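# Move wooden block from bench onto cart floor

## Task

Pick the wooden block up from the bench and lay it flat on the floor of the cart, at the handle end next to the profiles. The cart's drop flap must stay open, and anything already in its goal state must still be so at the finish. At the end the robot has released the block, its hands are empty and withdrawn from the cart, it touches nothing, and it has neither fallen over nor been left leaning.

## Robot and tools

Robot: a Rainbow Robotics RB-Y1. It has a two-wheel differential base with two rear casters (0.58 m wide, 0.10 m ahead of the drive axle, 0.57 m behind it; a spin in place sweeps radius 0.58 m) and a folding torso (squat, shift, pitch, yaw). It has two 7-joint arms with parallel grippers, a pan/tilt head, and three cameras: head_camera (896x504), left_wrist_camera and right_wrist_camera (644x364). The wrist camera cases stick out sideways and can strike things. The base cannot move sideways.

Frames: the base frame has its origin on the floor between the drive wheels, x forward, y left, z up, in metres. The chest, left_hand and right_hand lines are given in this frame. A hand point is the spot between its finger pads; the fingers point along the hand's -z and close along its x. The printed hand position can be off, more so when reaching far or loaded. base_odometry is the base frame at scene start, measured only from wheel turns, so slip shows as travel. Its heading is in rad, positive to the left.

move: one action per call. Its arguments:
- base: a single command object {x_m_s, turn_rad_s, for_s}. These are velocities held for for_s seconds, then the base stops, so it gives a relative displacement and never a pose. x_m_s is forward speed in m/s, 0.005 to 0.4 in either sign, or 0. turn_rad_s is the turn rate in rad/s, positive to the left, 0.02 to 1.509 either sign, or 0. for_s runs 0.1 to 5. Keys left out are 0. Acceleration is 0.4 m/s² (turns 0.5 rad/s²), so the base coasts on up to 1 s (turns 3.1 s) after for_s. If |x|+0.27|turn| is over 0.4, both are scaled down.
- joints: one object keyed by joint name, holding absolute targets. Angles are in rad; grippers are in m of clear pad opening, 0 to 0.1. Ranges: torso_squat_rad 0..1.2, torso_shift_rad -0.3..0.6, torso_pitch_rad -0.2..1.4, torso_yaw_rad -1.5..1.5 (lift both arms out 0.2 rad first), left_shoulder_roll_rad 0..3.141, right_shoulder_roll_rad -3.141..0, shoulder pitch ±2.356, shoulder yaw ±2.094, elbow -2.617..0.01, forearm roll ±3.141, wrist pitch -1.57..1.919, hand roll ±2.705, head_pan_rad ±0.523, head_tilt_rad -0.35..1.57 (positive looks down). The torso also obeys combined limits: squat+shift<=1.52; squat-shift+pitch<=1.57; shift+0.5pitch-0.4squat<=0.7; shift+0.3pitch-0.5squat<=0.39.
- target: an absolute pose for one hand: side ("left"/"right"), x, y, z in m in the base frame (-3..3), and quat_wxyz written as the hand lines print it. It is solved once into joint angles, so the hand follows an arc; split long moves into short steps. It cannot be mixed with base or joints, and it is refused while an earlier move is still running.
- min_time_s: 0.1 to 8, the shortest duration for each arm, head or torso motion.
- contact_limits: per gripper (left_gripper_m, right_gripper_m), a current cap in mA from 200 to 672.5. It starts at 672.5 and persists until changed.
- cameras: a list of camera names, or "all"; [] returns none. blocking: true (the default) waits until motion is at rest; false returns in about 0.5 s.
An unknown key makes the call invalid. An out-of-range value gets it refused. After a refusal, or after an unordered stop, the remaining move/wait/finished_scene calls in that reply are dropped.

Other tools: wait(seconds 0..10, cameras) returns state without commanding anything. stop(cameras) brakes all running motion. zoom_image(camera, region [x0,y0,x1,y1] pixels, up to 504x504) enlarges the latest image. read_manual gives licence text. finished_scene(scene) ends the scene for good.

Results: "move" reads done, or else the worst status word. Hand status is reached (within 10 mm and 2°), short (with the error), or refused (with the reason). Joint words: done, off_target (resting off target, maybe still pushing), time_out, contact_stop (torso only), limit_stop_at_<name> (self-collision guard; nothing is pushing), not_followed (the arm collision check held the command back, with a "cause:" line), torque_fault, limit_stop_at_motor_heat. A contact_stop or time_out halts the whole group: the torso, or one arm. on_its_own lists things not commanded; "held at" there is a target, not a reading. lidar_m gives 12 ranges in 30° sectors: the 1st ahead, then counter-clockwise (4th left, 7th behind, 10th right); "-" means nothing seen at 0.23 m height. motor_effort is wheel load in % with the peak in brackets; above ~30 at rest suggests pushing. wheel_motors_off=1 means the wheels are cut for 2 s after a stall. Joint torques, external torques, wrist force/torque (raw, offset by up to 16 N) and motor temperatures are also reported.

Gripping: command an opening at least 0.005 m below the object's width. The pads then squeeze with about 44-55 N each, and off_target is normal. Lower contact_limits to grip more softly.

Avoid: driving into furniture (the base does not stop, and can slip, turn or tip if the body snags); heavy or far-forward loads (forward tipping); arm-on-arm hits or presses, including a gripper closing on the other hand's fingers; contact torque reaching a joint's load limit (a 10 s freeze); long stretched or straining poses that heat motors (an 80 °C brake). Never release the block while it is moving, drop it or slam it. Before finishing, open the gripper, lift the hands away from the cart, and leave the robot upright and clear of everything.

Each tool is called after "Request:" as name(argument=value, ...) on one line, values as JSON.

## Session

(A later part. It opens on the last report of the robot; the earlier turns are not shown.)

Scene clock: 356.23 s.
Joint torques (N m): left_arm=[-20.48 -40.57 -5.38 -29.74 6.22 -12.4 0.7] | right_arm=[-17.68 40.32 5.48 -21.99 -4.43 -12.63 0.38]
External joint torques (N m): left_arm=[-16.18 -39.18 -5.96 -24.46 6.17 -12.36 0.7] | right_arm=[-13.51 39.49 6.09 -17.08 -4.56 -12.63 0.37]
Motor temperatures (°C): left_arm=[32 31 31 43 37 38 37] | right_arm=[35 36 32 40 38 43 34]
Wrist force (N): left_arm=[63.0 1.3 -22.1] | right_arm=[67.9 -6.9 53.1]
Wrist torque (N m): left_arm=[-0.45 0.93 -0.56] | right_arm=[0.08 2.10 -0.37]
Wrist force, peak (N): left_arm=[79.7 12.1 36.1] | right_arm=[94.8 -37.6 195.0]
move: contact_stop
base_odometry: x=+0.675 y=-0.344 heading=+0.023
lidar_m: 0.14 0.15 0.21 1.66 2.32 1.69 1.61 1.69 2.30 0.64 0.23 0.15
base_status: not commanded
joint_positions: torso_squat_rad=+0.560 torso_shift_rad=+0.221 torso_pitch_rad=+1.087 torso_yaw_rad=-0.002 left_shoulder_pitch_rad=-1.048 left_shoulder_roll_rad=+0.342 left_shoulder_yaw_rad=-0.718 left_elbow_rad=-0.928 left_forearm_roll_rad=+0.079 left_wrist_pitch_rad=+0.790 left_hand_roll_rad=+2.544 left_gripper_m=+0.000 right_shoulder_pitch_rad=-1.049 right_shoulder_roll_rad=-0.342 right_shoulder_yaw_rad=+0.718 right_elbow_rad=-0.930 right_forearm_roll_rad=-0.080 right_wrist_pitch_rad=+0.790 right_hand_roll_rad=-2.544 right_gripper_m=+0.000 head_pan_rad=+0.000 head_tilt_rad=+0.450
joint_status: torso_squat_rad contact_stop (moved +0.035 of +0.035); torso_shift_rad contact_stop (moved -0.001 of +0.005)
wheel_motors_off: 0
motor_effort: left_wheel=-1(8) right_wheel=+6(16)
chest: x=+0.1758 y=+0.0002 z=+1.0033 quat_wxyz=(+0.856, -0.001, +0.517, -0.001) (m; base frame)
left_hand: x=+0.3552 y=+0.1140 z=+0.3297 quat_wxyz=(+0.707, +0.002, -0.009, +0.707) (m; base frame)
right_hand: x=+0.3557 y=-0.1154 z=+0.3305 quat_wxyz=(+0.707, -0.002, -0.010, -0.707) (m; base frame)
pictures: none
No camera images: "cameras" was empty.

Request:
move(joints={"torso_squat_rad":0.545,"torso_shift_rad":0.224,"torso_pitch_rad":1.1,"torso_yaw_rad":0}, min_time_s=1.5)

Request:
zoom_image(camera="right_wrist_camera", region=[260, 0, 500, 364])

Request:
zoom_image(camera="left_wrist_camera", region=[150, 0, 390, 364])

Request:
zoom_image(camera="head_camera", region=[560, 230, 896, 504])

Scene clock: 361.63 s.
Joint torques (N m): left_arm=[-14.67 -41.58 -6.63 -28.49 7.14 -10.99 0.79] | right_arm=[-10.45 44.08 7.15 -21.29 -6.38 -12.07 0.06]
External joint torques (N m): left_arm=[-10.64 -40.13 -7.14 -23.25 7.07 -10.96 0.79] | right_arm=[-6.51 43.16 7.69 -16.41 -6.5 -12.08 0.06]
Motor temperatures (°C): left_arm=[32 31 31 43 37 38 37] | right_arm=[35 36 32 39 38 43 34]
Wrist force (N): left_arm=[61.7 -8.1 -24.5] | right_arm=[73.3 4.1 57.9]
Wrist torque (N m): left_arm=[-0.40 0.94 -0.41] | right_arm=[0.22 2.31 -0.28]
Wrist force, peak (N): left_arm=[64.3 1.5 -22.8] | right_arm=[73.7 3.4 59.5]
move: done
base_odometry: x=+0.675 y=-0.344 heading=+0.023
lidar_m: 0.14 0.15 0.21 1.65 2.32 1.69 1.61 1.69 2.29 0.62 0.23 0.16
base_status: not commanded
joint_positions: torso_squat_rad=+0.545 torso_shift_rad=+0.223 torso_pitch_rad=+1.098 torso_yaw_rad=-0.001 left_shoulder_pitch_rad=-1.049 left_shoulder_roll_rad=+0.342 left_shoulder_yaw_rad=-0.718 left_elbow_rad=-0.928 left_forearm_roll_rad=+0.079 left_wrist_pitch_rad=+0.790 left_hand_roll_rad=+2.544 left_gripper_m=+0.000 right_shoulder_pitch_rad=-1.050 right_shoulder_roll_rad=-0.343 right_shoulder_yaw_rad=+0.718 right_elbow_rad=-0.930 right_forearm_roll_rad=-0.079 right_wrist_pitch_rad=+0.790 right_hand_roll_rad=-2.544 right_gripper_m=+0.000 head_pan_rad=+0.000 head_tilt_rad=+0.450
joint_status: all done
wheel_motors_off: 0
motor_effort: left_wheel=-2(3) right_wheel=+3(6)
chest: x=+0.1801 y=+0.0002 z=+1.0050 quat_wxyz=(+0.853, +0.000, +0.522, +0.000) (m; base frame)
left_hand: x=+0.3528 y=+0.1144 z=+0.3297 quat_wxyz=(+0.707, +0.005, -0.005, +0.707) (m; base frame)
right_hand: x=+0.3538 y=-0.1149 z=+0.3302 quat_wxyz=(+0.707, -0.005, -0.006, -0.707) (m; base frame)
pictures: head_camera, left_wrist_camera, right_wrist_camera
camera_calibration:
head_camera: T_world_to_cam=[[-0.0247014, -0.999511, -0.0191479, 0.0289709], [-0.996493, 0.0261496, -0.0794906, 0.504122], [0.0799524, 0.0171172, -0.996652, 0.988656], [0, 0, 0, 1]] pos_world=[0.424024, -0.00114879, 1.02597]
left_wrist_camera: T_world_to_cam=[[-0.0260291, 0.999644, 0.00587309, -0.107683], [0.887921, 0.0204201, 0.459543, -0.438004], [0.45926, 0.0171763, -0.888136, 0.201343], [0, 0, 0, 1]] pos_world=[0.293641, 0.11313, 0.380734]
right_wrist_camera: T_world_to_cam=[[-0.0293819, 0.998694, -0.0418084, 0.137736], [0.860408, 0.046558, 0.507475, -0.439595], [0.508759, -0.0210617, -0.860651, 0.173977], [0, 0, 0, 1]] pos_world=[0.293765, -0.113425, 0.378575]

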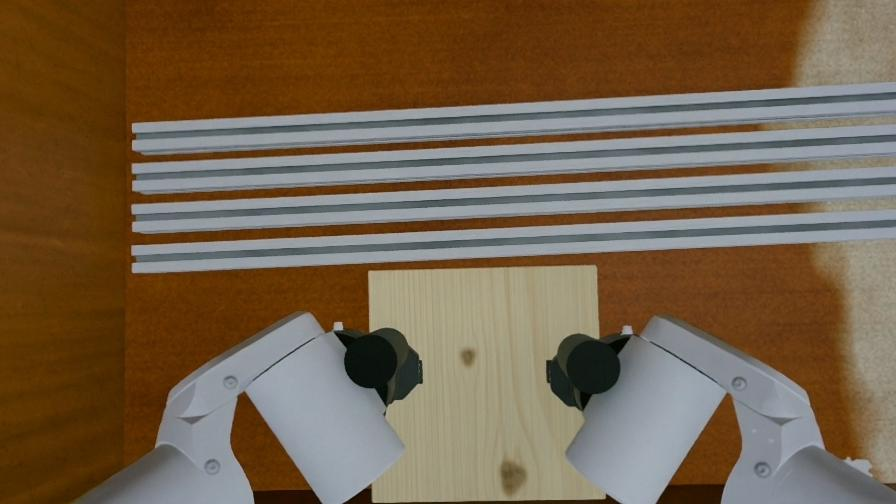

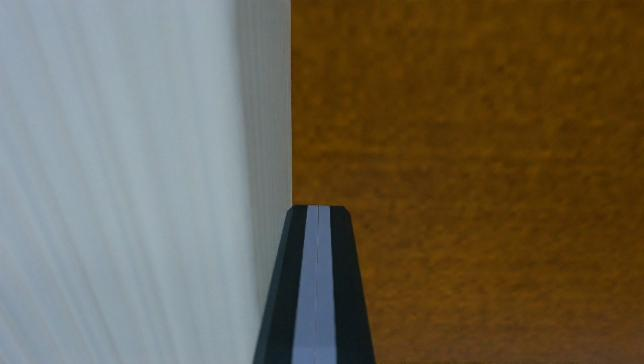

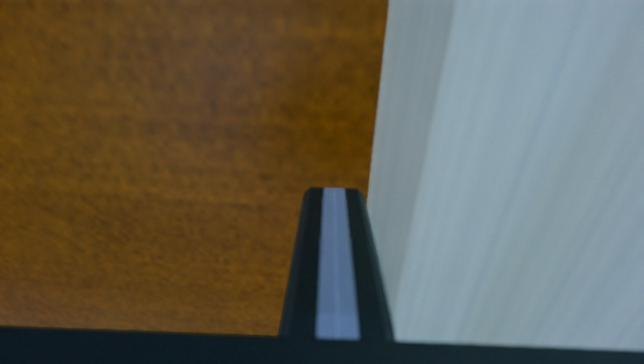

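Scaled by 1.385 from the camera's 644x364 image, which has a finer 1265x715 frame.

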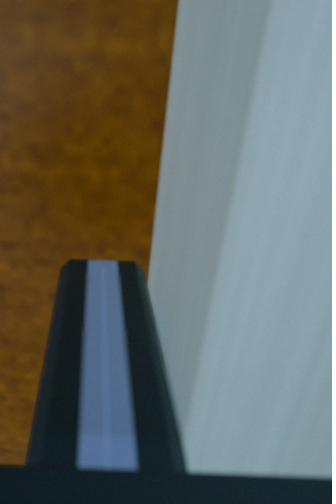

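Scaled by 1.385 from the camera's 644x364 image, which has a finer 1265x715 frame.

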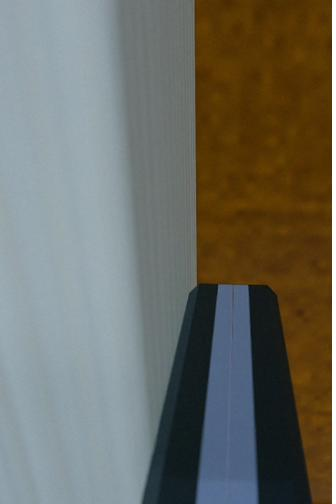

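Scaled by 1.500 from the camera's 896x504 image, which has a finer 1280x720 frame.

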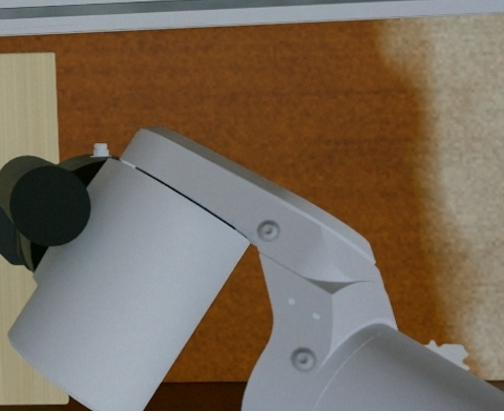

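Request:
zoom_image(camera="head_camera", region=[350, 250, 420, 290])

Request:
zoom_image(camera="head_camera", region=[560, 250, 630, 290])

Request:
zoom_image(camera="head_camera", region=[350, 464, 420, 504])

Request:
zoom_image(camera="head_camera", region=[560, 464, 630, 504])

Scaled by 7.200 from the camera's 896x504 image, which has a finer 1280x720 frame.

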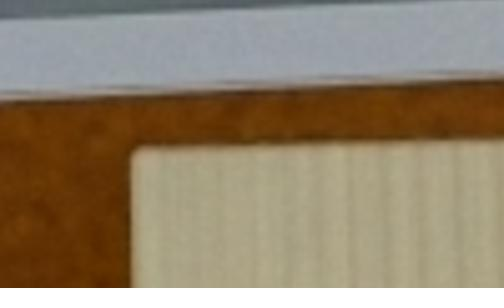

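Scaled by 7.200 from the camera's 896x504 image, which has a finer 1280x720 frame.

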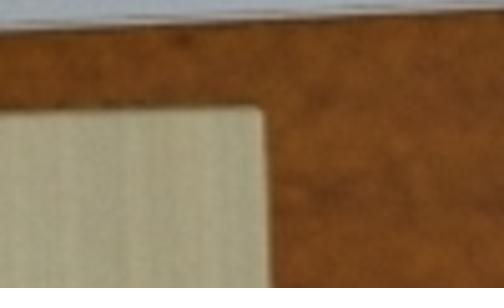

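Scaled by 7.200 from the camera's 896x504 image, which has a finer 1280x720 frame.

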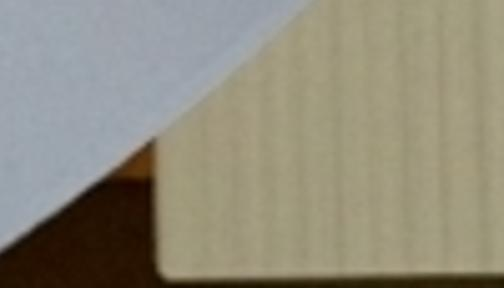

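Scaled by 7.200 from the camera's 896x504 image, which has a finer 1280x720 frame.

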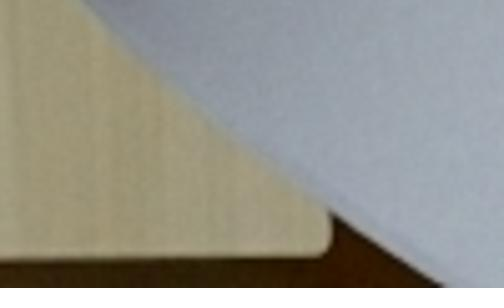

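Request:
move(joints={"torso_squat_rad":0.538,"torso_shift_rad":0.2235,"torso_pitch_rad":1.1}, min_time_s=1, cameras=[])

Request:
move(joints={"left_shoulder_roll_rad":0.338,"right_shoulder_roll_rad":-0.338}, min_time_s=1.5, cameras=["head_camera"])

Scene clock: 378.00 s.
Joint torques (N m): left_arm=[-17.18 -39.83 -6.44 -28.41 6.4 -11.1 0.7] | right_arm=[-11.89 44.77 7 -25.86 -6.01 -9.78 0.2]
External joint torques (N m): left_arm=[-13.23 -38.36 -6.92 -23.19 6.33 -11.08 0.7] | right_arm=[-8.02 43.82 7.53 -21.01 -6.13 -9.8 0.2]
Motor temperatures (°C): left_arm=[32 32 31 44 37 38 37] | right_arm=[35 37 32 38 38 44 34]
Wrist force (N): left_arm=[59.6 1.3 -19.9] | right_arm=[57.3 6.3 -9.8]
Wrist torque (N m): left_arm=[-0.53 0.94 -0.49] | right_arm=[-0.05 1.25 -0.21]
Wrist force, peak (N): left_arm=[62.1 -7.9 -24.5] | right_arm=[73.7 4.2 58.5]
move: done
base_odometry: x=+0.675 y=-0.344 heading=+0.023
lidar_m: 0.14 0.16 0.23 1.66 2.33 1.69 1.62 1.70 2.30 0.64 0.23 0.16
base_status: not commanded
joint_positions: torso_squat_rad=+0.538 torso_shift_rad=+0.224 torso_pitch_rad=+1.100 torso_yaw_rad=+0.000 left_shoulder_pitch_rad=-1.049 left_shoulder_roll_rad=+0.341 left_shoulder_yaw_rad=-0.718 left_elbow_rad=-0.928 left_forearm_roll_rad=+0.079 left_wrist_pitch_rad=+0.790 left_hand_roll_rad=+2.544 left_gripper_m=+0.000 right_shoulder_pitch_rad=-1.050 right_shoulder_roll_rad=-0.343 right_shoulder_yaw_rad=+0.718 right_elbow_rad=-0.929 right_forearm_roll_rad=-0.079 right_wrist_pitch_rad=+0.789 right_hand_roll_rad=-2.544 right_gripper_m=+0.000 head_pan_rad=+0.000 head_tilt_rad=+0.450
joint_status: all done
wheel_motors_off: 0
motor_effort: left_wheel=-2(3) right_wheel=+2(5)
chest: x=+0.1811 y=+0.0002 z=+1.0069 quat_wxyz=(+0.852, +0.000, +0.523, +0.000) (m; base frame)
left_hand: x=+0.3517 y=+0.1146 z=+0.3312 quat_wxyz=(+0.707, +0.006, -0.004, +0.707) (m; base frame)
right_hand: x=+0.3530 y=-0.1150 z=+0.3314 quat_wxyz=(+0.707, -0.006, -0.005, -0.707) (m; base frame)
pictures: none
No camera images: "cameras" was empty.

Scene clock: 379.80 s.
Joint torques (N m): left_arm=[-17.26 -29.31 -4.83 -24.35 4.72 -9.4 0.78] | right_arm=[-12.54 30.93 5.51 -23.36 -4.35 -8.05 0.17]
External joint torques (N m): left_arm=[-13.3 -27.92 -5.33 -19.14 4.65 -9.38 0.78] | right_arm=[-8.68 30.05 6.05 -18.52 -4.47 -8.07 0.17]
Motor temperatures (°C): left_arm=[32 32 31 44 37 38 37] | right_arm=[35 37 32 38 38 44 34]
Wrist force (N): left_arm=[45.5 3.0 -20.4] | right_arm=[43.4 2.6 -9.9]
Wrist torque (N m): left_arm=[-0.49 0.71 -0.37] | right_arm=[-0.15 0.88 -0.31]
Wrist force, peak (N): left_arm=[60.0 0.4 -20.2] | right_arm=[57.3 6.6 -9.8]
move: done
base_odometry: x=+0.675 y=-0.344 heading=+0.023
lidar_m: 0.14 0.16 0.23 1.67 2.33 1.68 1.61 1.69 2.29 0.64 0.23 0.15
base_status: not commanded
joint_positions: torso_squat_rad=+0.538 torso_shift_rad=+0.224 torso_pitch_rad=+1.100 torso_yaw_rad=+0.000 left_shoulder_pitch_rad=-1.049 left_shoulder_roll_rad=+0.345 left_shoulder_yaw_rad=-0.719 left_elbow_rad=-0.929 left_forearm_roll_rad=+0.080 left_wrist_pitch_rad=+0.789 left_hand_roll_rad=+2.544 left_gripper_m=+0.000 right_shoulder_pitch_rad=-1.050 right_shoulder_roll_rad=-0.345 right_shoulder_yaw_rad=+0.718 right_elbow_rad=-0.929 right_forearm_roll_rad=-0.080 right_wrist_pitch_rad=+0.789 right_hand_roll_rad=-2.544 right_gripper_m=+0.000 head_pan_rad=+0.000 head_tilt_rad=+0.450
joint_status: all done
wheel_motors_off: 0
motor_effort: left_wheel=-2(3) right_wheel=+2(4)
chest: x=+0.1811 y=+0.0002 z=+1.0069 quat_wxyz=(+0.852, +0.000, +0.523, +0.000) (m; base frame)
left_hand: x=+0.3525 y=+0.1163 z=+0.3311 quat_wxyz=(+0.707, +0.007, -0.005, +0.707) (m; base frame)
right_hand: x=+0.3535 y=-0.1164 z=+0.3313 quat_wxyz=(+0.707, -0.006, -0.006, -0.707) (m; base frame)
pictures: head_camera
camera_calibration:
head_camera: T_world_to_cam=[[-0.0245172, -0.999508, -0.0195812, 0.0293883], [-0.996671, 0.0259617, -0.0772888, 0.503141], [0.0777591, 0.0176211, -0.996816, 0.990972], [0, 0, 0, 1]] pos_world=[0.425129, -0.00115062, 1.02728]

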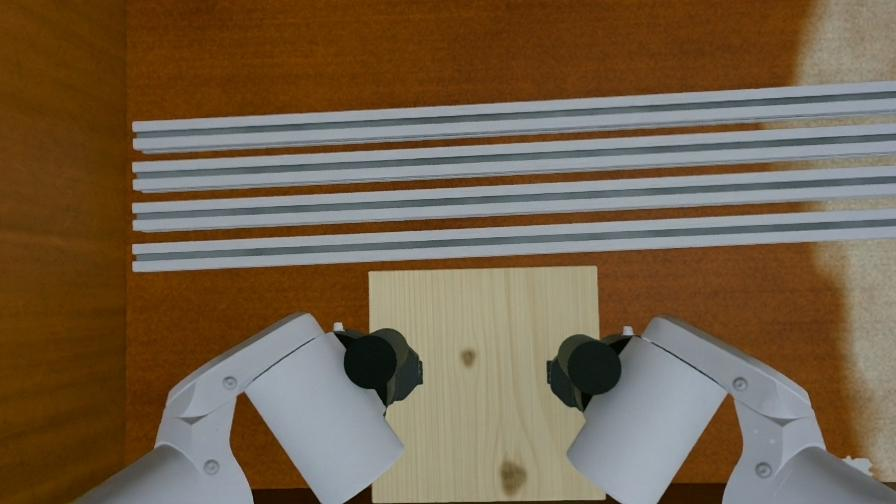

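Request:
move(joints={"left_shoulder_roll_rad":0.343,"right_shoulder_roll_rad":-0.343}, min_time_s=1.5, cameras=[])

Request:
move(joints={"left_shoulder_roll_rad":0.347,"right_shoulder_roll_rad":-0.347}, min_time_s=2, cameras=["head_camera"])

Scene clock: 383.20 s.
Joint torques (N m): left_arm=[-14.17 -22.39 -3.02 -20.06 3.67 -7.15 0.71] | right_arm=[-12.04 22.21 4.48 -19.61 -2.82 -6.02 0.03]
External joint torques (N m): left_arm=[-10.19 -21.08 -3.55 -14.85 3.61 -7.13 0.71] | right_arm=[-8.17 21.4 5.04 -14.77 -2.94 -6.04 0.03]
Motor temperatures (°C): left_arm=[32 31 31 44 37 38 37] | right_arm=[35 36 32 38 38 43 34]
Wrist force (N): left_arm=[34.0 3.4 -19.2] | right_arm=[31.7 1.0 -13.8]
Wrist torque (N m): left_arm=[-0.52 0.53 -0.29] | right_arm=[-0.20 0.66 -0.40]
Wrist force, peak (N): left_arm=[46.2 3.3 -20.7] | right_arm=[44.4 1.9 -9.9]
move: done
base_odometry: x=+0.675 y=-0.344 heading=+0.023
lidar_m: 0.14 0.16 0.21 1.65 2.33 1.70 1.61 1.68 2.28 0.64 0.23 0.16
base_status: not commanded
joint_positions: torso_squat_rad=+0.538 torso_shift_rad=+0.224 torso_pitch_rad=+1.100 torso_yaw_rad=+0.000 left_shoulder_pitch_rad=-1.049 left_shoulder_roll_rad=+0.348 left_shoulder_yaw_rad=-0.719 left_elbow_rad=-0.930 left_forearm_roll_rad=+0.080 left_wrist_pitch_rad=+0.789 left_hand_roll_rad=+2.544 left_gripper_m=+0.000 right_shoulder_pitch_rad=-1.050 right_shoulder_roll_rad=-0.348 right_shoulder_yaw_rad=+0.719 right_elbow_rad=-0.930 right_forearm_roll_rad=-0.080 right_wrist_pitch_rad=+0.789 right_hand_roll_rad=-2.544 right_gripper_m=+0.000 head_pan_rad=+0.000 head_tilt_rad=+0.450
joint_status: all done
wheel_motors_off: 0
motor_effort: left_wheel=-2(3) right_wheel=+2(5)
chest: x=+0.1812 y=+0.0002 z=+1.0069 quat_wxyz=(+0.852, +0.000, +0.523, +0.000) (m; base frame)
left_hand: x=+0.3538 y=+0.1178 z=+0.3311 quat_wxyz=(+0.708, +0.006, -0.007, +0.707) (m; base frame)
right_hand: x=+0.3543 y=-0.1178 z=+0.3312 quat_wxyz=(+0.707, -0.006, -0.007, -0.707) (m; base frame)
pictures: none
No camera images: "cameras" was empty.

Scene clock: 385.50 s.
Joint torques (N m): left_arm=[-11.99 -16.29 -2.18 -16.53 2.75 -5.24 0.65] | right_arm=[-11.72 16.43 3.34 -16.31 -2.2 -4.27 0.2]
External joint torques (N m): left_arm=[-7.99 -15.03 -2.73 -11.33 2.69 -5.22 0.65] | right_arm=[-7.84 15.68 3.92 -11.47 -2.32 -4.28 0.2]
Motor temperatures (°C): left_arm=[32 31 31 43 37 37 37] | right_arm=[35 36 32 38 38 43 34]
Wrist force (N): left_arm=[24.3 2.5 -18.8] | right_arm=[22.1 1.9 -15.2]
Wrist torque (N m): left_arm=[-0.49 0.42 -0.19] | right_arm=[-0.24 0.33 -0.33]
Wrist force, peak (N): left_arm=[34.0 4.1 -20.0] | right_arm=[31.8 1.0 -13.5]
move: done
base_odometry: x=+0.675 y=-0.344 heading=+0.023
lidar_m: 0.15 0.16 0.22 1.67 2.32 1.70 1.60 1.69 2.29 0.63 0.21 0.15
base_status: not commanded
joint_positions: torso_squat_rad=+0.538 torso_shift_rad=+0.224 torso_pitch_rad=+1.100 torso_yaw_rad=+0.000 left_shoulder_pitch_rad=-1.050 left_shoulder_roll_rad=+0.351 left_shoulder_yaw_rad=-0.719 left_elbow_rad=-0.931 left_forearm_roll_rad=+0.080 left_wrist_pitch_rad=+0.788 left_hand_roll_rad=+2.544 left_gripper_m=+0.000 right_shoulder_pitch_rad=-1.050 right_shoulder_roll_rad=-0.351 right_shoulder_yaw_rad=+0.719 right_elbow_rad=-0.931 right_forearm_roll_rad=-0.080 right_wrist_pitch_rad=+0.788 right_hand_roll_rad=-2.544 right_gripper_m=+0.000 head_pan_rad=+0.000 head_tilt_rad=+0.450
joint_status: all done
wheel_motors_off: 0
motor_effort: left_wheel=-2(3) right_wheel=+4(4)
chest: x=+0.1812 y=+0.0001 z=+1.0069 quat_wxyz=(+0.852, +0.000, +0.523, +0.000) (m; base frame)
left_hand: x=+0.3549 y=+0.1189 z=+0.3312 quat_wxyz=(+0.708, +0.006, -0.008, +0.706) (m; base frame)
right_hand: x=+0.3550 y=-0.1190 z=+0.3312 quat_wxyz=(+0.708, -0.006, -0.008, -0.707) (m; base frame)
pictures: head_camera
camera_calibration:
head_camera: T_world_to_cam=[[-0.0245157, -0.999508, -0.0195787, 0.0293851], [-0.996678, 0.0259583, -0.0771893, 0.503042], [0.0776596, 0.0176214, -0.996824, 0.991022], [0, 0, 0, 1]] pos_world=[0.425129, -0.00115063, 1.02728]

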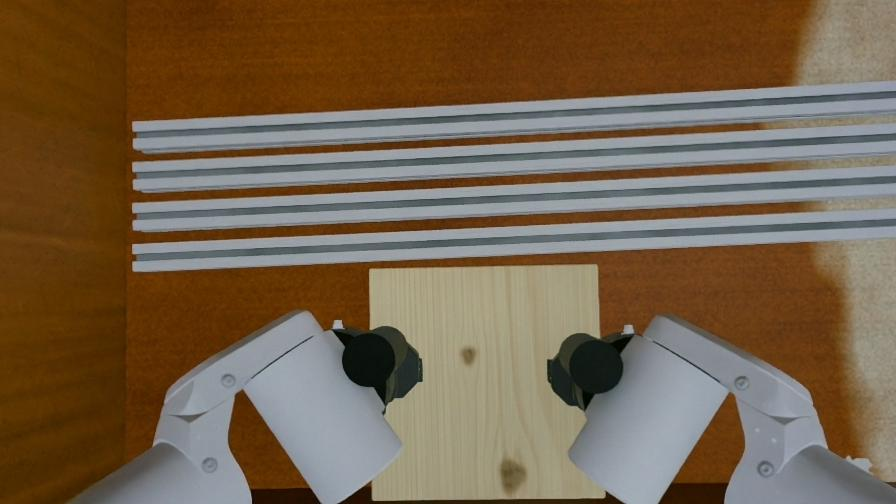

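Request:
move(joints={"torso_squat_rad":0.546,"torso_shift_rad":0.2245}, min_time_s=1.5, cameras=["head_camera"])

Scene clock: 388.33 s.
Joint torques (N m): left_arm=[-12.26 -18.86 -2.28 -17.01 2.73 -5.73 0.55] | right_arm=[-11.78 16.35 1.9 -8.75 -0.77 -7.14 0.32]
External joint torques (N m): left_arm=[-8.2 -17.64 -2.85 -11.8 2.67 -5.71 0.55] | right_arm=[-7.83 15.61 2.49 -3.9 -0.9 -7.15 0.32]
Motor temperatures (°C): left_arm=[32 31 31 43 36 37 37] | right_arm=[35 36 32 38 37 42 34]
Wrist force (N): left_arm=[28.9 3.9 -20.4] | right_arm=[34.8 -16.2 71.7]
Wrist torque (N m): left_arm=[-0.49 0.43 -0.23] | right_arm=[0.53 1.74 -0.27]
Wrist force, peak (N): left_arm=[29.4 4.6 -21.8] | right_arm=[35.1 -16.2 71.9]
move: done
base_odometry: x=+0.675 y=-0.344 heading=+0.023
lidar_m: 0.15 0.16 0.22 1.66 2.32 1.69 1.62 1.69 2.29 0.65 0.22 0.15
base_status: not commanded
joint_positions: torso_squat_rad=+0.546 torso_shift_rad=+0.224 torso_pitch_rad=+1.098 torso_yaw_rad=+0.000 left_shoulder_pitch_rad=-1.050 left_shoulder_roll_rad=+0.351 left_shoulder_yaw_rad=-0.719 left_elbow_rad=-0.931 left_forearm_roll_rad=+0.080 left_wrist_pitch_rad=+0.788 left_hand_roll_rad=+2.544 left_gripper_m=+0.000 right_shoulder_pitch_rad=-1.050 right_shoulder_roll_rad=-0.351 right_shoulder_yaw_rad=+0.719 right_elbow_rad=-0.933 right_forearm_roll_rad=-0.081 right_wrist_pitch_rad=+0.789 right_hand_roll_rad=-2.544 right_gripper_m=+0.000 head_pan_rad=+0.000 head_tilt_rad=+0.450
joint_status: all done
wheel_motors_off: 0
motor_effort: left_wheel=-2(3) right_wheel=+3(4)
chest: x=+0.1802 y=+0.0002 z=+1.0047 quat_wxyz=(+0.853, +0.000, +0.522, +0.000) (m; base frame)
left_hand: x=+0.3555 y=+0.1192 z=+0.3292 quat_wxyz=(+0.708, +0.005, -0.009, +0.706) (m; base frame)
right_hand: x=+0.3557 y=-0.1185 z=+0.3297 quat_wxyz=(+0.708, -0.005, -0.008, -0.707) (m; base frame)
pictures: head_camera
camera_calibration:
head_camera: T_world_to_cam=[[-0.024692, -0.999508, -0.0193474, 0.029166], [-0.996493, 0.0261561, -0.0794852, 0.504184], [0.0799521, 0.0173169, -0.996648, 0.988246], [0, 0, 0, 1]] pos_world=[0.424124, -0.00114927, 1.02557]

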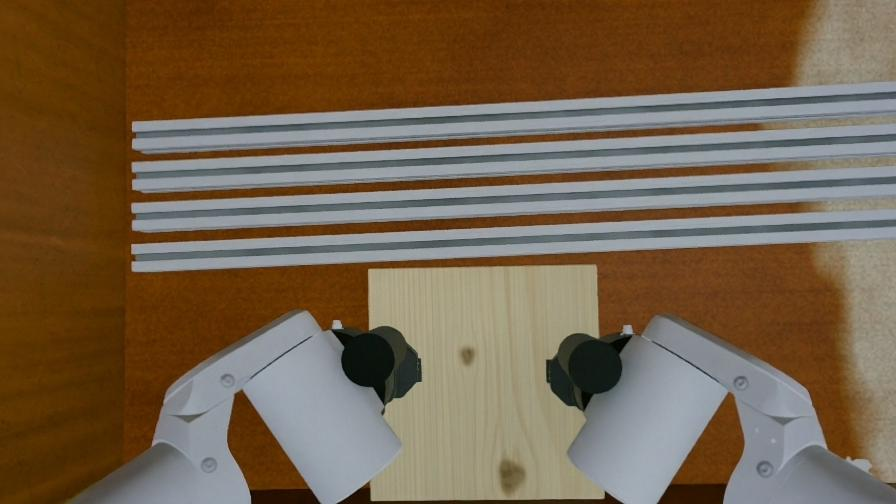

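Request:
move(joints={"torso_squat_rad":0.535,"torso_shift_rad":0.2235}, min_time_s=1, cameras=[])

Request:
move(joints={"left_shoulder_roll_rad":0.336,"right_shoulder_roll_rad":-0.336}, min_time_s=1, cameras=[])

Request:
move(joints={"torso_squat_rad":0.515,"torso_shift_rad":0.24}, min_time_s=1.5, cameras=["head_camera","left_wrist_camera","right_wrist_camera"])

Request:
zoom_image(camera="head_camera", region=[330, 240, 640, 504])

Scene clock: 397.63 s.
Joint torques (N m): left_arm=[-11.6 -17.86 -2.08 -16.38 2.7 -5.22 0.59] | right_arm=[-11.39 16.51 1.94 -14.93 -1.58 -4.15 0.13]
External joint torques (N m): left_arm=[-7.61 -16.62 -2.63 -11.18 2.64 -5.2 0.59] | right_arm=[-7.52 15.75 2.51 -10.09 -1.7 -4.17 0.13]
Motor temperatures (°C): left_arm=[32 31 31 42 36 36 37] | right_arm=[34 34 31 37 37 42 34]
Wrist force (N): left_arm=[24.1 3.2 -19.4] | right_arm=[21.9 2.4 -16.1]
Wrist torque (N m): left_arm=[-0.58 0.32 -0.16] | right_arm=[-0.27 0.34 -0.32]
Wrist force, peak (N): left_arm=[29.6 3.8 -21.9] | right_arm=[34.8 -16.2 72.1]
move: done
base_odometry: x=+0.675 y=-0.344 heading=+0.023
lidar_m: 0.15 0.16 0.21 1.66 2.33 1.69 1.62 1.70 2.29 0.64 0.22 0.16
base_status: not commanded
joint_positions: torso_squat_rad=+0.535 torso_shift_rad=+0.224 torso_pitch_rad=+1.101 torso_yaw_rad=+0.000 left_shoulder_pitch_rad=-1.050 left_shoulder_roll_rad=+0.351 left_shoulder_yaw_rad=-0.719 left_elbow_rad=-0.931 left_forearm_roll_rad=+0.080 left_wrist_pitch_rad=+0.788 left_hand_roll_rad=+2.544 left_gripper_m=+0.000 right_shoulder_pitch_rad=-1.050 right_shoulder_roll_rad=-0.351 right_shoulder_yaw_rad=+0.719 right_elbow_rad=-0.931 right_forearm_roll_rad=-0.081 right_wrist_pitch_rad=+0.788 right_hand_roll_rad=-2.544 right_gripper_m=+0.000 head_pan_rad=+0.000 head_tilt_rad=+0.450
joint_status: all done
wheel_motors_off: 0
motor_effort: left_wheel=+0(1) right_wheel=+6(6)
chest: x=+0.1815 y=+0.0001 z=+1.0078 quat_wxyz=(+0.852, +0.000, +0.523, +0.000) (m; base frame)
left_hand: x=+0.3551 y=+0.1191 z=+0.3320 quat_wxyz=(+0.708, +0.006, -0.008, +0.706) (m; base frame)
right_hand: x=+0.3551 y=-0.1188 z=+0.3321 quat_wxyz=(+0.708, -0.006, -0.008, -0.706) (m; base frame)
pictures: none
No camera images: "cameras" was empty.

Scene clock: 398.93 s.
Joint torques (N m): left_arm=[-15.68 -33.14 -2.76 -24.13 4.64 -9.39 0.51] | right_arm=[-13 37.84 3.45 -24.11 -4.03 -8.13 0.32]
External joint torques (N m): left_arm=[-11.73 -31.72 -3.26 -18.91 4.57 -9.37 0.51] | right_arm=[-9.15 36.95 3.99 -19.26 -4.15 -8.15 0.32]
Motor temperatures (°C): left_arm=[32 31 31 42 36 36 37] | right_arm=[34 34 31 37 37 41 34]
Wrist force (N): left_arm=[49.9 2.9 -20.1] | right_arm=[46.9 3.6 -17.5]
Wrist torque (N m): left_arm=[-0.63 0.75 -0.45] | right_arm=[-0.24 0.79 -0.44]
Wrist force, peak (N): left_arm=[50.2 2.3 -19.9] | right_arm=[47.4 3.5 -17.9]
move: done
base_odometry: x=+0.675 y=-0.344 heading=+0.023
lidar_m: 0.14 0.16 0.22 1.66 2.32 1.68 1.62 1.70 2.29 0.63 0.23 0.15
base_status: not commanded
joint_positions: torso_squat_rad=+0.535 torso_shift_rad=+0.224 torso_pitch_rad=+1.101 torso_yaw_rad=+0.000 left_shoulder_pitch_rad=-1.049 left_shoulder_roll_rad=+0.344 left_shoulder_yaw_rad=-0.719 left_elbow_rad=-0.929 left_forearm_roll_rad=+0.080 left_wrist_pitch_rad=+0.789 left_hand_roll_rad=+2.544 left_gripper_m=+0.000 right_shoulder_pitch_rad=-1.050 right_shoulder_roll_rad=-0.345 right_shoulder_yaw_rad=+0.719 right_elbow_rad=-0.929 right_forearm_roll_rad=-0.080 right_wrist_pitch_rad=+0.789 right_hand_roll_rad=-2.544 right_gripper_m=+0.000 head_pan_rad=+0.000 head_tilt_rad=+0.450
joint_status: all done
wheel_motors_off: 0
motor_effort: left_wheel=+0(1) right_wheel=+4(6)
chest: x=+0.1815 y=+0.0001 z=+1.0078 quat_wxyz=(+0.852, +0.000, +0.523, +0.000) (m; base frame)
left_hand: x=+0.3526 y=+0.1155 z=+0.3321 quat_wxyz=(+0.708, +0.006, -0.005, +0.707) (m; base frame)
right_hand: x=+0.3533 y=-0.1162 z=+0.3321 quat_wxyz=(+0.707, -0.006, -0.006, -0.707) (m; base frame)
pictures: none
No camera images: "cameras" was empty.

Scene clock: 400.73 s.
Joint torques (N m): left_arm=[-16.13 -32.9 -2.67 -24.05 4.71 -9.46 0.51] | right_arm=[-13.38 37.63 3.39 -24.57 -4.06 -8.19 0.18]
External joint torques (N m): left_arm=[-12.18 -31.48 -3.17 -18.84 4.64 -9.43 0.51] | right_arm=[-9.54 36.73 3.92 -19.72 -4.18 -8.21 0.17]
Motor temperatures (°C): left_arm=[32 31 31 42 36 36 37] | right_arm=[34 35 31 37 37 41 34]
Wrist force (N): left_arm=[49.3 4.5 -20.3] | right_arm=[46.3 3.1 -18.7]
Wrist torque (N m): left_arm=[-0.60 0.71 -0.51] | right_arm=[-0.19 0.75 -0.45]
Wrist force, peak (N): left_arm=[49.7 4.4 -20.6] | right_arm=[46.7 3.3 -19.3]
move: done
base_odometry: x=+0.675 y=-0.344 heading=+0.023
lidar_m: 0.14 0.16 0.21 1.67 2.32 1.69 1.61 1.70 2.28 0.63 0.23 0.15
base_status: not commanded
joint_positions: torso_squat_rad=+0.515 torso_shift_rad=+0.240 torso_pitch_rad=+1.101 torso_yaw_rad=+0.000 left_shoulder_pitch_rad=-1.049 left_shoulder_roll_rad=+0.344 left_shoulder_yaw_rad=-0.719 left_elbow_rad=-0.929 left_forearm_roll_rad=+0.080 left_wrist_pitch_rad=+0.789 left_hand_roll_rad=+2.544 left_gripper_m=+0.000 right_shoulder_pitch_rad=-1.050 right_shoulder_roll_rad=-0.345 right_shoulder_yaw_rad=+0.719 right_elbow_rad=-0.929 right_forearm_roll_rad=-0.080 right_wrist_pitch_rad=+0.789 right_hand_roll_rad=-2.544 right_gripper_m=+0.000 head_pan_rad=+0.000 head_tilt_rad=+0.450
joint_status: all done
wheel_motors_off: 0
motor_effort: left_wheel=+0(1) right_wheel=+3(6)
chest: x=+0.1929 y=+0.0001 z=+1.0123 quat_wxyz=(+0.852, +0.000, +0.523, +0.000) (m; base frame)
left_hand: x=+0.3638 y=+0.1155 z=+0.3366 quat_wxyz=(+0.708, +0.006, -0.005, +0.707) (m; base frame)
right_hand: x=+0.3645 y=-0.1163 z=+0.3366 quat_wxyz=(+0.707, -0.006, -0.006, -0.707) (m; base frame)
pictures: head_camera, left_wrist_camera, right_wrist_camera
camera_calibration:
head_camera: T_world_to_cam=[[-0.0245222, -0.999508, -0.0195661, 0.0297656], [-0.99671, 0.0259566, -0.0767851, 0.51471], [0.0772552, 0.0176188, -0.996856, 0.995607], [0, 0, 0, 1]] pos_world=[0.43683, -0.00115063, 1.03258]
left_wrist_camera: T_world_to_cam=[[-0.0256346, 0.999647, 0.00692506, -0.109061], [0.888961, 0.0196264, 0.457563, -0.450643], [0.457266, 0.0178855, -0.88915, 0.203315], [0, 0, 0, 1]] pos_world=[0.304839, 0.11423, 0.38773]
right_wrist_camera: T_world_to_cam=[[-0.0302254, 0.998606, -0.0432821, 0.140445], [0.861914, 0.0479665, 0.504781, -0.45137], [0.506153, -0.0220482, -0.862162, 0.175317], [0, 0, 0, 1]] pos_world=[0.30455, -0.114733, 0.385073]

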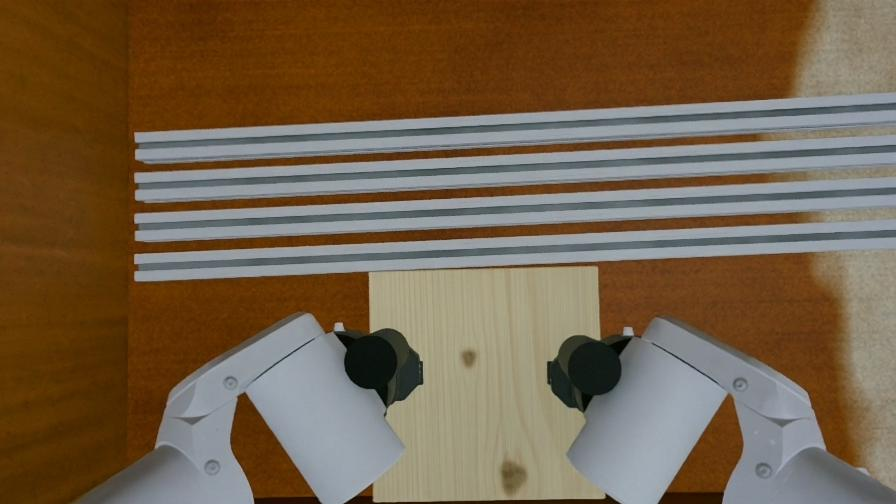

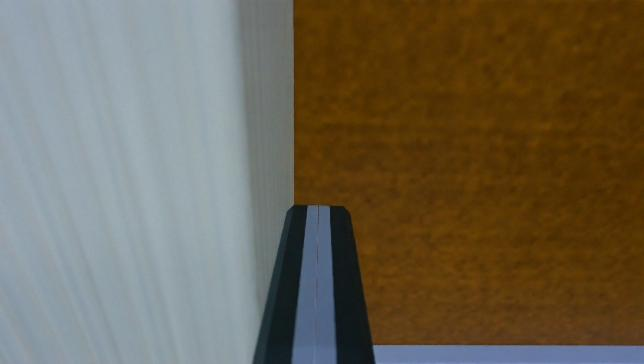

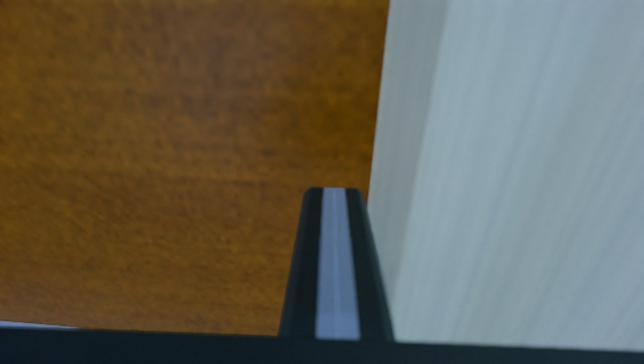

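Scaled by 1.626 from the camera's 896x504 image, which has a finer 1280x720 frame.

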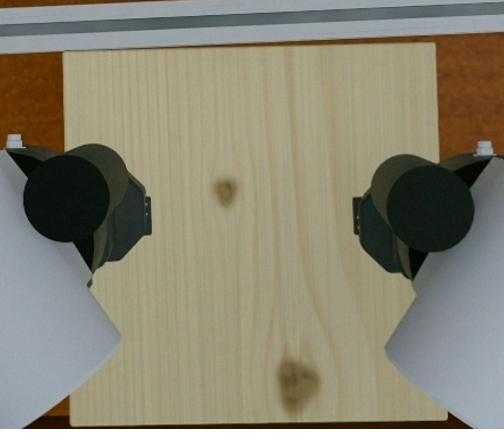

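Request:
move(joints={"torso_squat_rad":0.538,"torso_shift_rad":0.231}, min_time_s=1.5, cameras=["head_camera"])

Scene clock: 404.47 s.
Joint torques (N m): left_arm=[-15.21 -34.57 -4.17 -24.36 5.52 -9.41 0.61] | right_arm=[-11.25 37.54 4.61 -20.84 -4.88 -8.88 0.16]
External joint torques (N m): left_arm=[-11.21 -33.17 -4.69 -19.14 5.45 -9.38 0.61] | right_arm=[-7.34 36.66 5.16 -15.98 -5 -8.89 0.15]
Motor temperatures (°C): left_arm=[32 31 31 42 36 36 37] | right_arm=[34 35 31 37 37 41 34]
Wrist force (N): left_arm=[52.2 -2.4 -20.3] | right_arm=[54.6 5.8 22.2]
Wrist torque (N m): left_arm=[-0.33 0.79 -0.45] | right_arm=[-0.24 1.32 -0.31]
Wrist force, peak (N): left_arm=[53.5 -1.2 -20.5] | right_arm=[54.7 5.5 23.0]
move: done
base_odometry: x=+0.675 y=-0.344 heading=+0.023
lidar_m: 0.14 0.15 0.22 1.67 2.32 1.69 1.61 1.69 2.30 0.64 0.23 0.16
base_status: not commanded
joint_positions: torso_squat_rad=+0.538 torso_shift_rad=+0.231 torso_pitch_rad=+1.099 torso_yaw_rad=+0.000 left_shoulder_pitch_rad=-1.049 left_shoulder_roll_rad=+0.344 left_shoulder_yaw_rad=-0.719 left_elbow_rad=-0.929 left_forearm_roll_rad=+0.080 left_wrist_pitch_rad=+0.789 left_hand_roll_rad=+2.544 left_gripper_m=+0.000 right_shoulder_pitch_rad=-1.050 right_shoulder_roll_rad=-0.345 right_shoulder_yaw_rad=+0.719 right_elbow_rad=-0.930 right_forearm_roll_rad=-0.080 right_wrist_pitch_rad=+0.789 right_hand_roll_rad=-2.544 right_gripper_m=+0.000 head_pan_rad=+0.000 head_tilt_rad=+0.450
joint_status: all done
wheel_motors_off: 0
motor_effort: left_wheel=-1(2) right_wheel=+1(5)
chest: x=+0.1851 y=+0.0001 z=+1.0063 quat_wxyz=(+0.853, +0.000, +0.522, +0.000) (m; base frame)
left_hand: x=+0.3575 y=+0.1157 z=+0.3308 quat_wxyz=(+0.707, +0.006, -0.006, +0.707) (m; base frame)
right_hand: x=+0.3585 y=-0.1159 z=+0.3311 quat_wxyz=(+0.707, -0.005, -0.006, -0.707) (m; base frame)
pictures: head_camera
camera_calibration:
head_camera: T_world_to_cam=[[-0.0245898, -0.999505, -0.0196164, 0.0295455], [-0.996567, 0.0260598, -0.0785791, 0.508282], [0.0790514, 0.0176168, -0.996715, 0.989707], [0, 0, 0, 1]] pos_world=[0.429026, -0.00115032, 1.02698]

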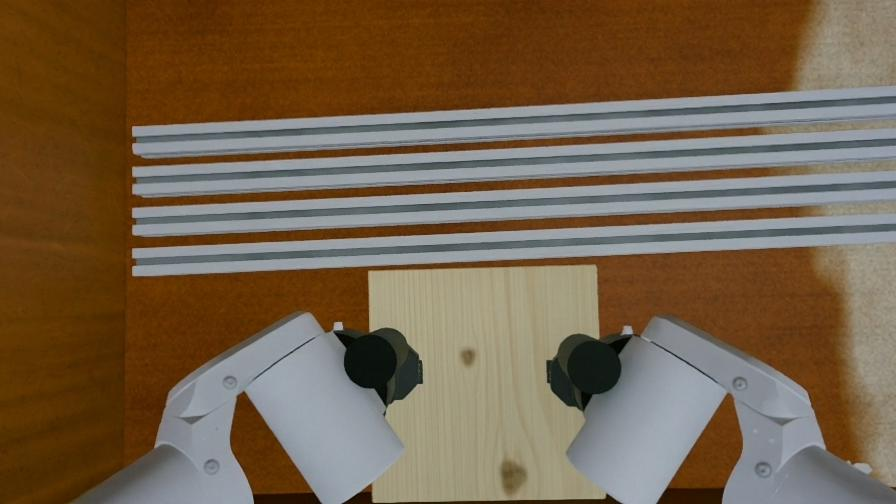

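Request:
move(joints={"left_shoulder_roll_rad":0.347,"right_shoulder_roll_rad":-0.347}, min_time_s=2, cameras=[])

Request:
move(joints={"left_shoulder_roll_rad":0.351,"right_shoulder_roll_rad":-0.351}, min_time_s=2, cameras=[])

Request:
move(joints={"left_shoulder_roll_rad":0.354,"right_shoulder_roll_rad":-0.354}, min_time_s=2, cameras=["head_camera","left_wrist_camera"])

Scene clock: 408.33 s.
Joint torques (N m): left_arm=[-14.14 -16.86 -1.61 -17.72 2.49 -5.98 0.54] | right_arm=[-11.36 15.44 3.13 -13.45 -2.03 -5.25 0.2]
External joint torques (N m): left_arm=[-10.14 -15.62 -2.17 -12.52 2.43 -5.96 0.54] | right_arm=[-7.46 14.68 3.71 -8.61 -2.15 -5.27 0.2]
Motor temperatures (°C): left_arm=[32 31 31 42 36 36 37] | right_arm=[34 35 31 37 37 41 34]
Wrist force (N): left_arm=[26.7 6.0 -19.3] | right_arm=[25.7 -3.1 12.4]
Wrist torque (N m): left_arm=[-0.59 0.48 -0.25] | right_arm=[0.05 0.72 -0.30]
Wrist force, peak (N): left_arm=[53.2 -2.9 -20.6] | right_arm=[54.9 5.3 22.7]
move: done
base_odometry: x=+0.675 y=-0.344 heading=+0.023
lidar_m: 0.14 0.16 0.22 1.67 2.33 1.69 1.61 1.69 2.29 0.64 0.22 0.16
base_status: not commanded
joint_positions: torso_squat_rad=+0.538 torso_shift_rad=+0.231 torso_pitch_rad=+1.100 torso_yaw_rad=+0.000 left_shoulder_pitch_rad=-1.049 left_shoulder_roll_rad=+0.351 left_shoulder_yaw_rad=-0.719 left_elbow_rad=-0.931 left_forearm_roll_rad=+0.080 left_wrist_pitch_rad=+0.788 left_hand_roll_rad=+2.544 left_gripper_m=+0.000 right_shoulder_pitch_rad=-1.050 right_shoulder_roll_rad=-0.350 right_shoulder_yaw_rad=+0.719 right_elbow_rad=-0.932 right_forearm_roll_rad=-0.080 right_wrist_pitch_rad=+0.788 right_hand_roll_rad=-2.544 right_gripper_m=+0.000 head_pan_rad=+0.000 head_tilt_rad=+0.450
joint_status: all done
wheel_motors_off: 0
motor_effort: left_wheel=-1(2) right_wheel=+1(4)
chest: x=+0.1852 y=+0.0001 z=+1.0061 quat_wxyz=(+0.853, +0.000, +0.523, +0.000) (m; base frame)
left_hand: x=+0.3590 y=+0.1191 z=+0.3304 quat_wxyz=(+0.708, +0.006, -0.008, +0.706) (m; base frame)
right_hand: x=+0.3597 y=-0.1186 z=+0.3307 quat_wxyz=(+0.708, -0.005, -0.008, -0.707) (m; base frame)
pictures: none
No camera images: "cameras" was empty.

Scene clock: 410.63 s.
Joint torques (N m): left_arm=[-12.03 -12.03 -1 -14.26 1.8 -4.36 0.52] | right_arm=[-10.92 7.94 1.32 -10.64 -0.83 -3.43 0.34]
External joint torques (N m): left_arm=[-8.01 -10.86 -1.58 -9.07 1.75 -4.34 0.52] | right_arm=[-7.02 7.23 1.91 -5.81 -0.96 -3.45 0.34]
Motor temperatures (°C): left_arm=[31 30 31 42 36 36 37] | right_arm=[34 34 31 36 37 41 34]
Wrist force (N): left_arm=[18.9 4.4 -18.1] | right_arm=[14.9 -4.0 6.9]
Wrist torque (N m): left_arm=[-0.48 0.40 -0.21] | right_arm=[-0.01 0.50 -0.22]
Wrist force, peak (N): left_arm=[26.5 5.7 -20.2] | right_arm=[25.8 -3.4 12.9]
move: done
base_odometry: x=+0.675 y=-0.344 heading=+0.023
lidar_m: 0.15 0.16 0.22 1.66 2.33 1.70 1.61 1.70 2.30 0.66 0.23 0.16
base_status: not commanded
joint_positions: torso_squat_rad=+0.538 torso_shift_rad=+0.231 torso_pitch_rad=+1.100 torso_yaw_rad=+0.000 left_shoulder_pitch_rad=-1.050 left_shoulder_roll_rad=+0.354 left_shoulder_yaw_rad=-0.719 left_elbow_rad=-0.932 left_forearm_roll_rad=+0.081 left_wrist_pitch_rad=+0.788 left_hand_roll_rad=+2.544 left_gripper_m=+0.000 right_shoulder_pitch_rad=-1.050 right_shoulder_roll_rad=-0.353 right_shoulder_yaw_rad=+0.719 right_elbow_rad=-0.933 right_forearm_roll_rad=-0.081 right_wrist_pitch_rad=+0.788 right_hand_roll_rad=-2.544 right_gripper_m=+0.000 head_pan_rad=+0.000 head_tilt_rad=+0.450
joint_status: all done
wheel_motors_off: 0
motor_effort: left_wheel=+0(2) right_wheel=+2(4)
chest: x=+0.1853 y=+0.0001 z=+1.0061 quat_wxyz=(+0.853, +0.000, +0.523, +0.000) (m; base frame)
left_hand: x=+0.3601 y=+0.1205 z=+0.3304 quat_wxyz=(+0.708, +0.006, -0.009, +0.706) (m; base frame)
right_hand: x=+0.3602 y=-0.1195 z=+0.3306 quat_wxyz=(+0.708, -0.005, -0.009, -0.706) (m; base frame)
pictures: none
No camera images: "cameras" was empty.

Scene clock: 412.93 s.
Joint torques (N m): left_arm=[-10.78 -7.42 0.2 -11.59 0.76 -3.61 0.45] | right_arm=[-10.96 2.58 0.25 -8.85 0.04 -2.49 0.24]
External joint torques (N m): left_arm=[-6.75 -6.29 -0.39 -6.41 0.7 -3.59 0.45] | right_arm=[-7.06 1.9 0.85 -4.02 -0.09 -2.5 0.24]
Motor temperatures (°C): left_arm=[31 30 31 42 36 36 37] | right_arm=[34 34 31 36 37 41 34]
Wrist force (N): left_arm=[12.1 5.8 -8.8] | right_arm=[8.1 -5.0 3.6]
Wrist torque (N m): left_arm=[-0.26 0.27 -0.11] | right_arm=[-0.10 0.36 -0.09]
Wrist force, peak (N): left_arm=[17.9 5.9 -18.2] | right_arm=[15.1 -4.2 7.4]
move: done
base_odometry: x=+0.675 y=-0.344 heading=+0.023
lidar_m: 0.14 0.16 0.22 1.66 2.32 1.68 1.61 1.69 2.29 0.65 0.23 0.16
base_status: not commanded
joint_positions: torso_squat_rad=+0.538 torso_shift_rad=+0.231 torso_pitch_rad=+1.100 torso_yaw_rad=+0.000 left_shoulder_pitch_rad=-1.050 left_shoulder_roll_rad=+0.355 left_shoulder_yaw_rad=-0.720 left_elbow_rad=-0.932 left_forearm_roll_rad=+0.081 left_wrist_pitch_rad=+0.788 left_hand_roll_rad=+2.544 left_gripper_m=+0.000 right_shoulder_pitch_rad=-1.050 right_shoulder_roll_rad=-0.354 right_shoulder_yaw_rad=+0.720 right_elbow_rad=-0.933 right_forearm_roll_rad=-0.081 right_wrist_pitch_rad=+0.788 right_hand_roll_rad=-2.544 right_gripper_m=+0.000 head_pan_rad=+0.000 head_tilt_rad=+0.450
joint_status: all done
wheel_motors_off: 0
motor_effort: left_wheel=-1(2) right_wheel=+3(5)
chest: x=+0.1853 y=+0.0001 z=+1.0061 quat_wxyz=(+0.853, +0.000, +0.523, +0.000) (m; base frame)
left_hand: x=+0.3607 y=+0.1214 z=+0.3304 quat_wxyz=(+0.708, +0.006, -0.010, +0.706) (m; base frame)
right_hand: x=+0.3606 y=-0.1204 z=+0.3305 quat_wxyz=(+0.708, -0.006, -0.009, -0.706) (m; base frame)
pictures: head_camera, left_wrist_camera
camera_calibration:
head_camera: T_world_to_cam=[[-0.0244969, -0.999506, -0.0196918, 0.0295796], [-0.996632, 0.025959, -0.077784, 0.507664], [0.0782568, 0.01772, -0.996776, 0.989698], [0, 0, 0, 1]] pos_world=[0.429228, -0.00115088, 1.02658]
left_wrist_camera: T_world_to_cam=[[-0.0244431, 0.999616, 0.0130765, -0.117404], [0.885559, 0.0155808, 0.464266, -0.445625], [0.463884, 0.0229281, -0.885599, 0.194908], [0, 0, 0, 1]] pos_world=[0.301343, 0.119833, 0.381034]

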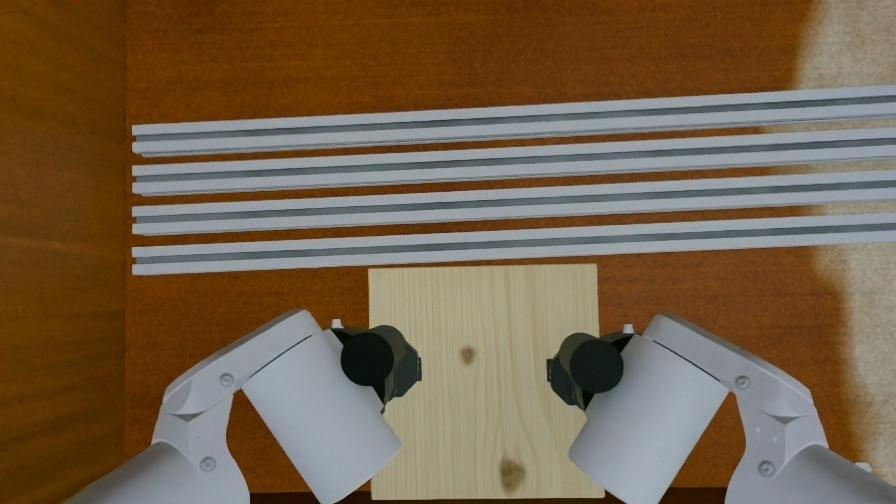

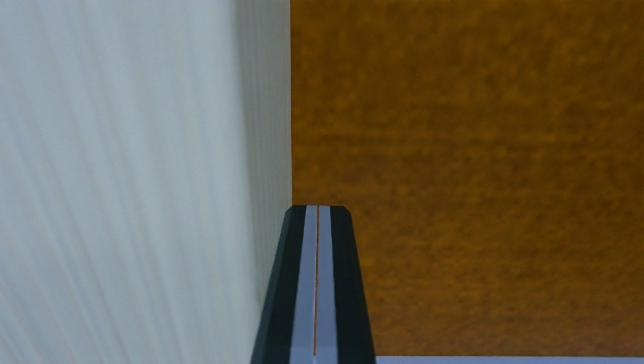

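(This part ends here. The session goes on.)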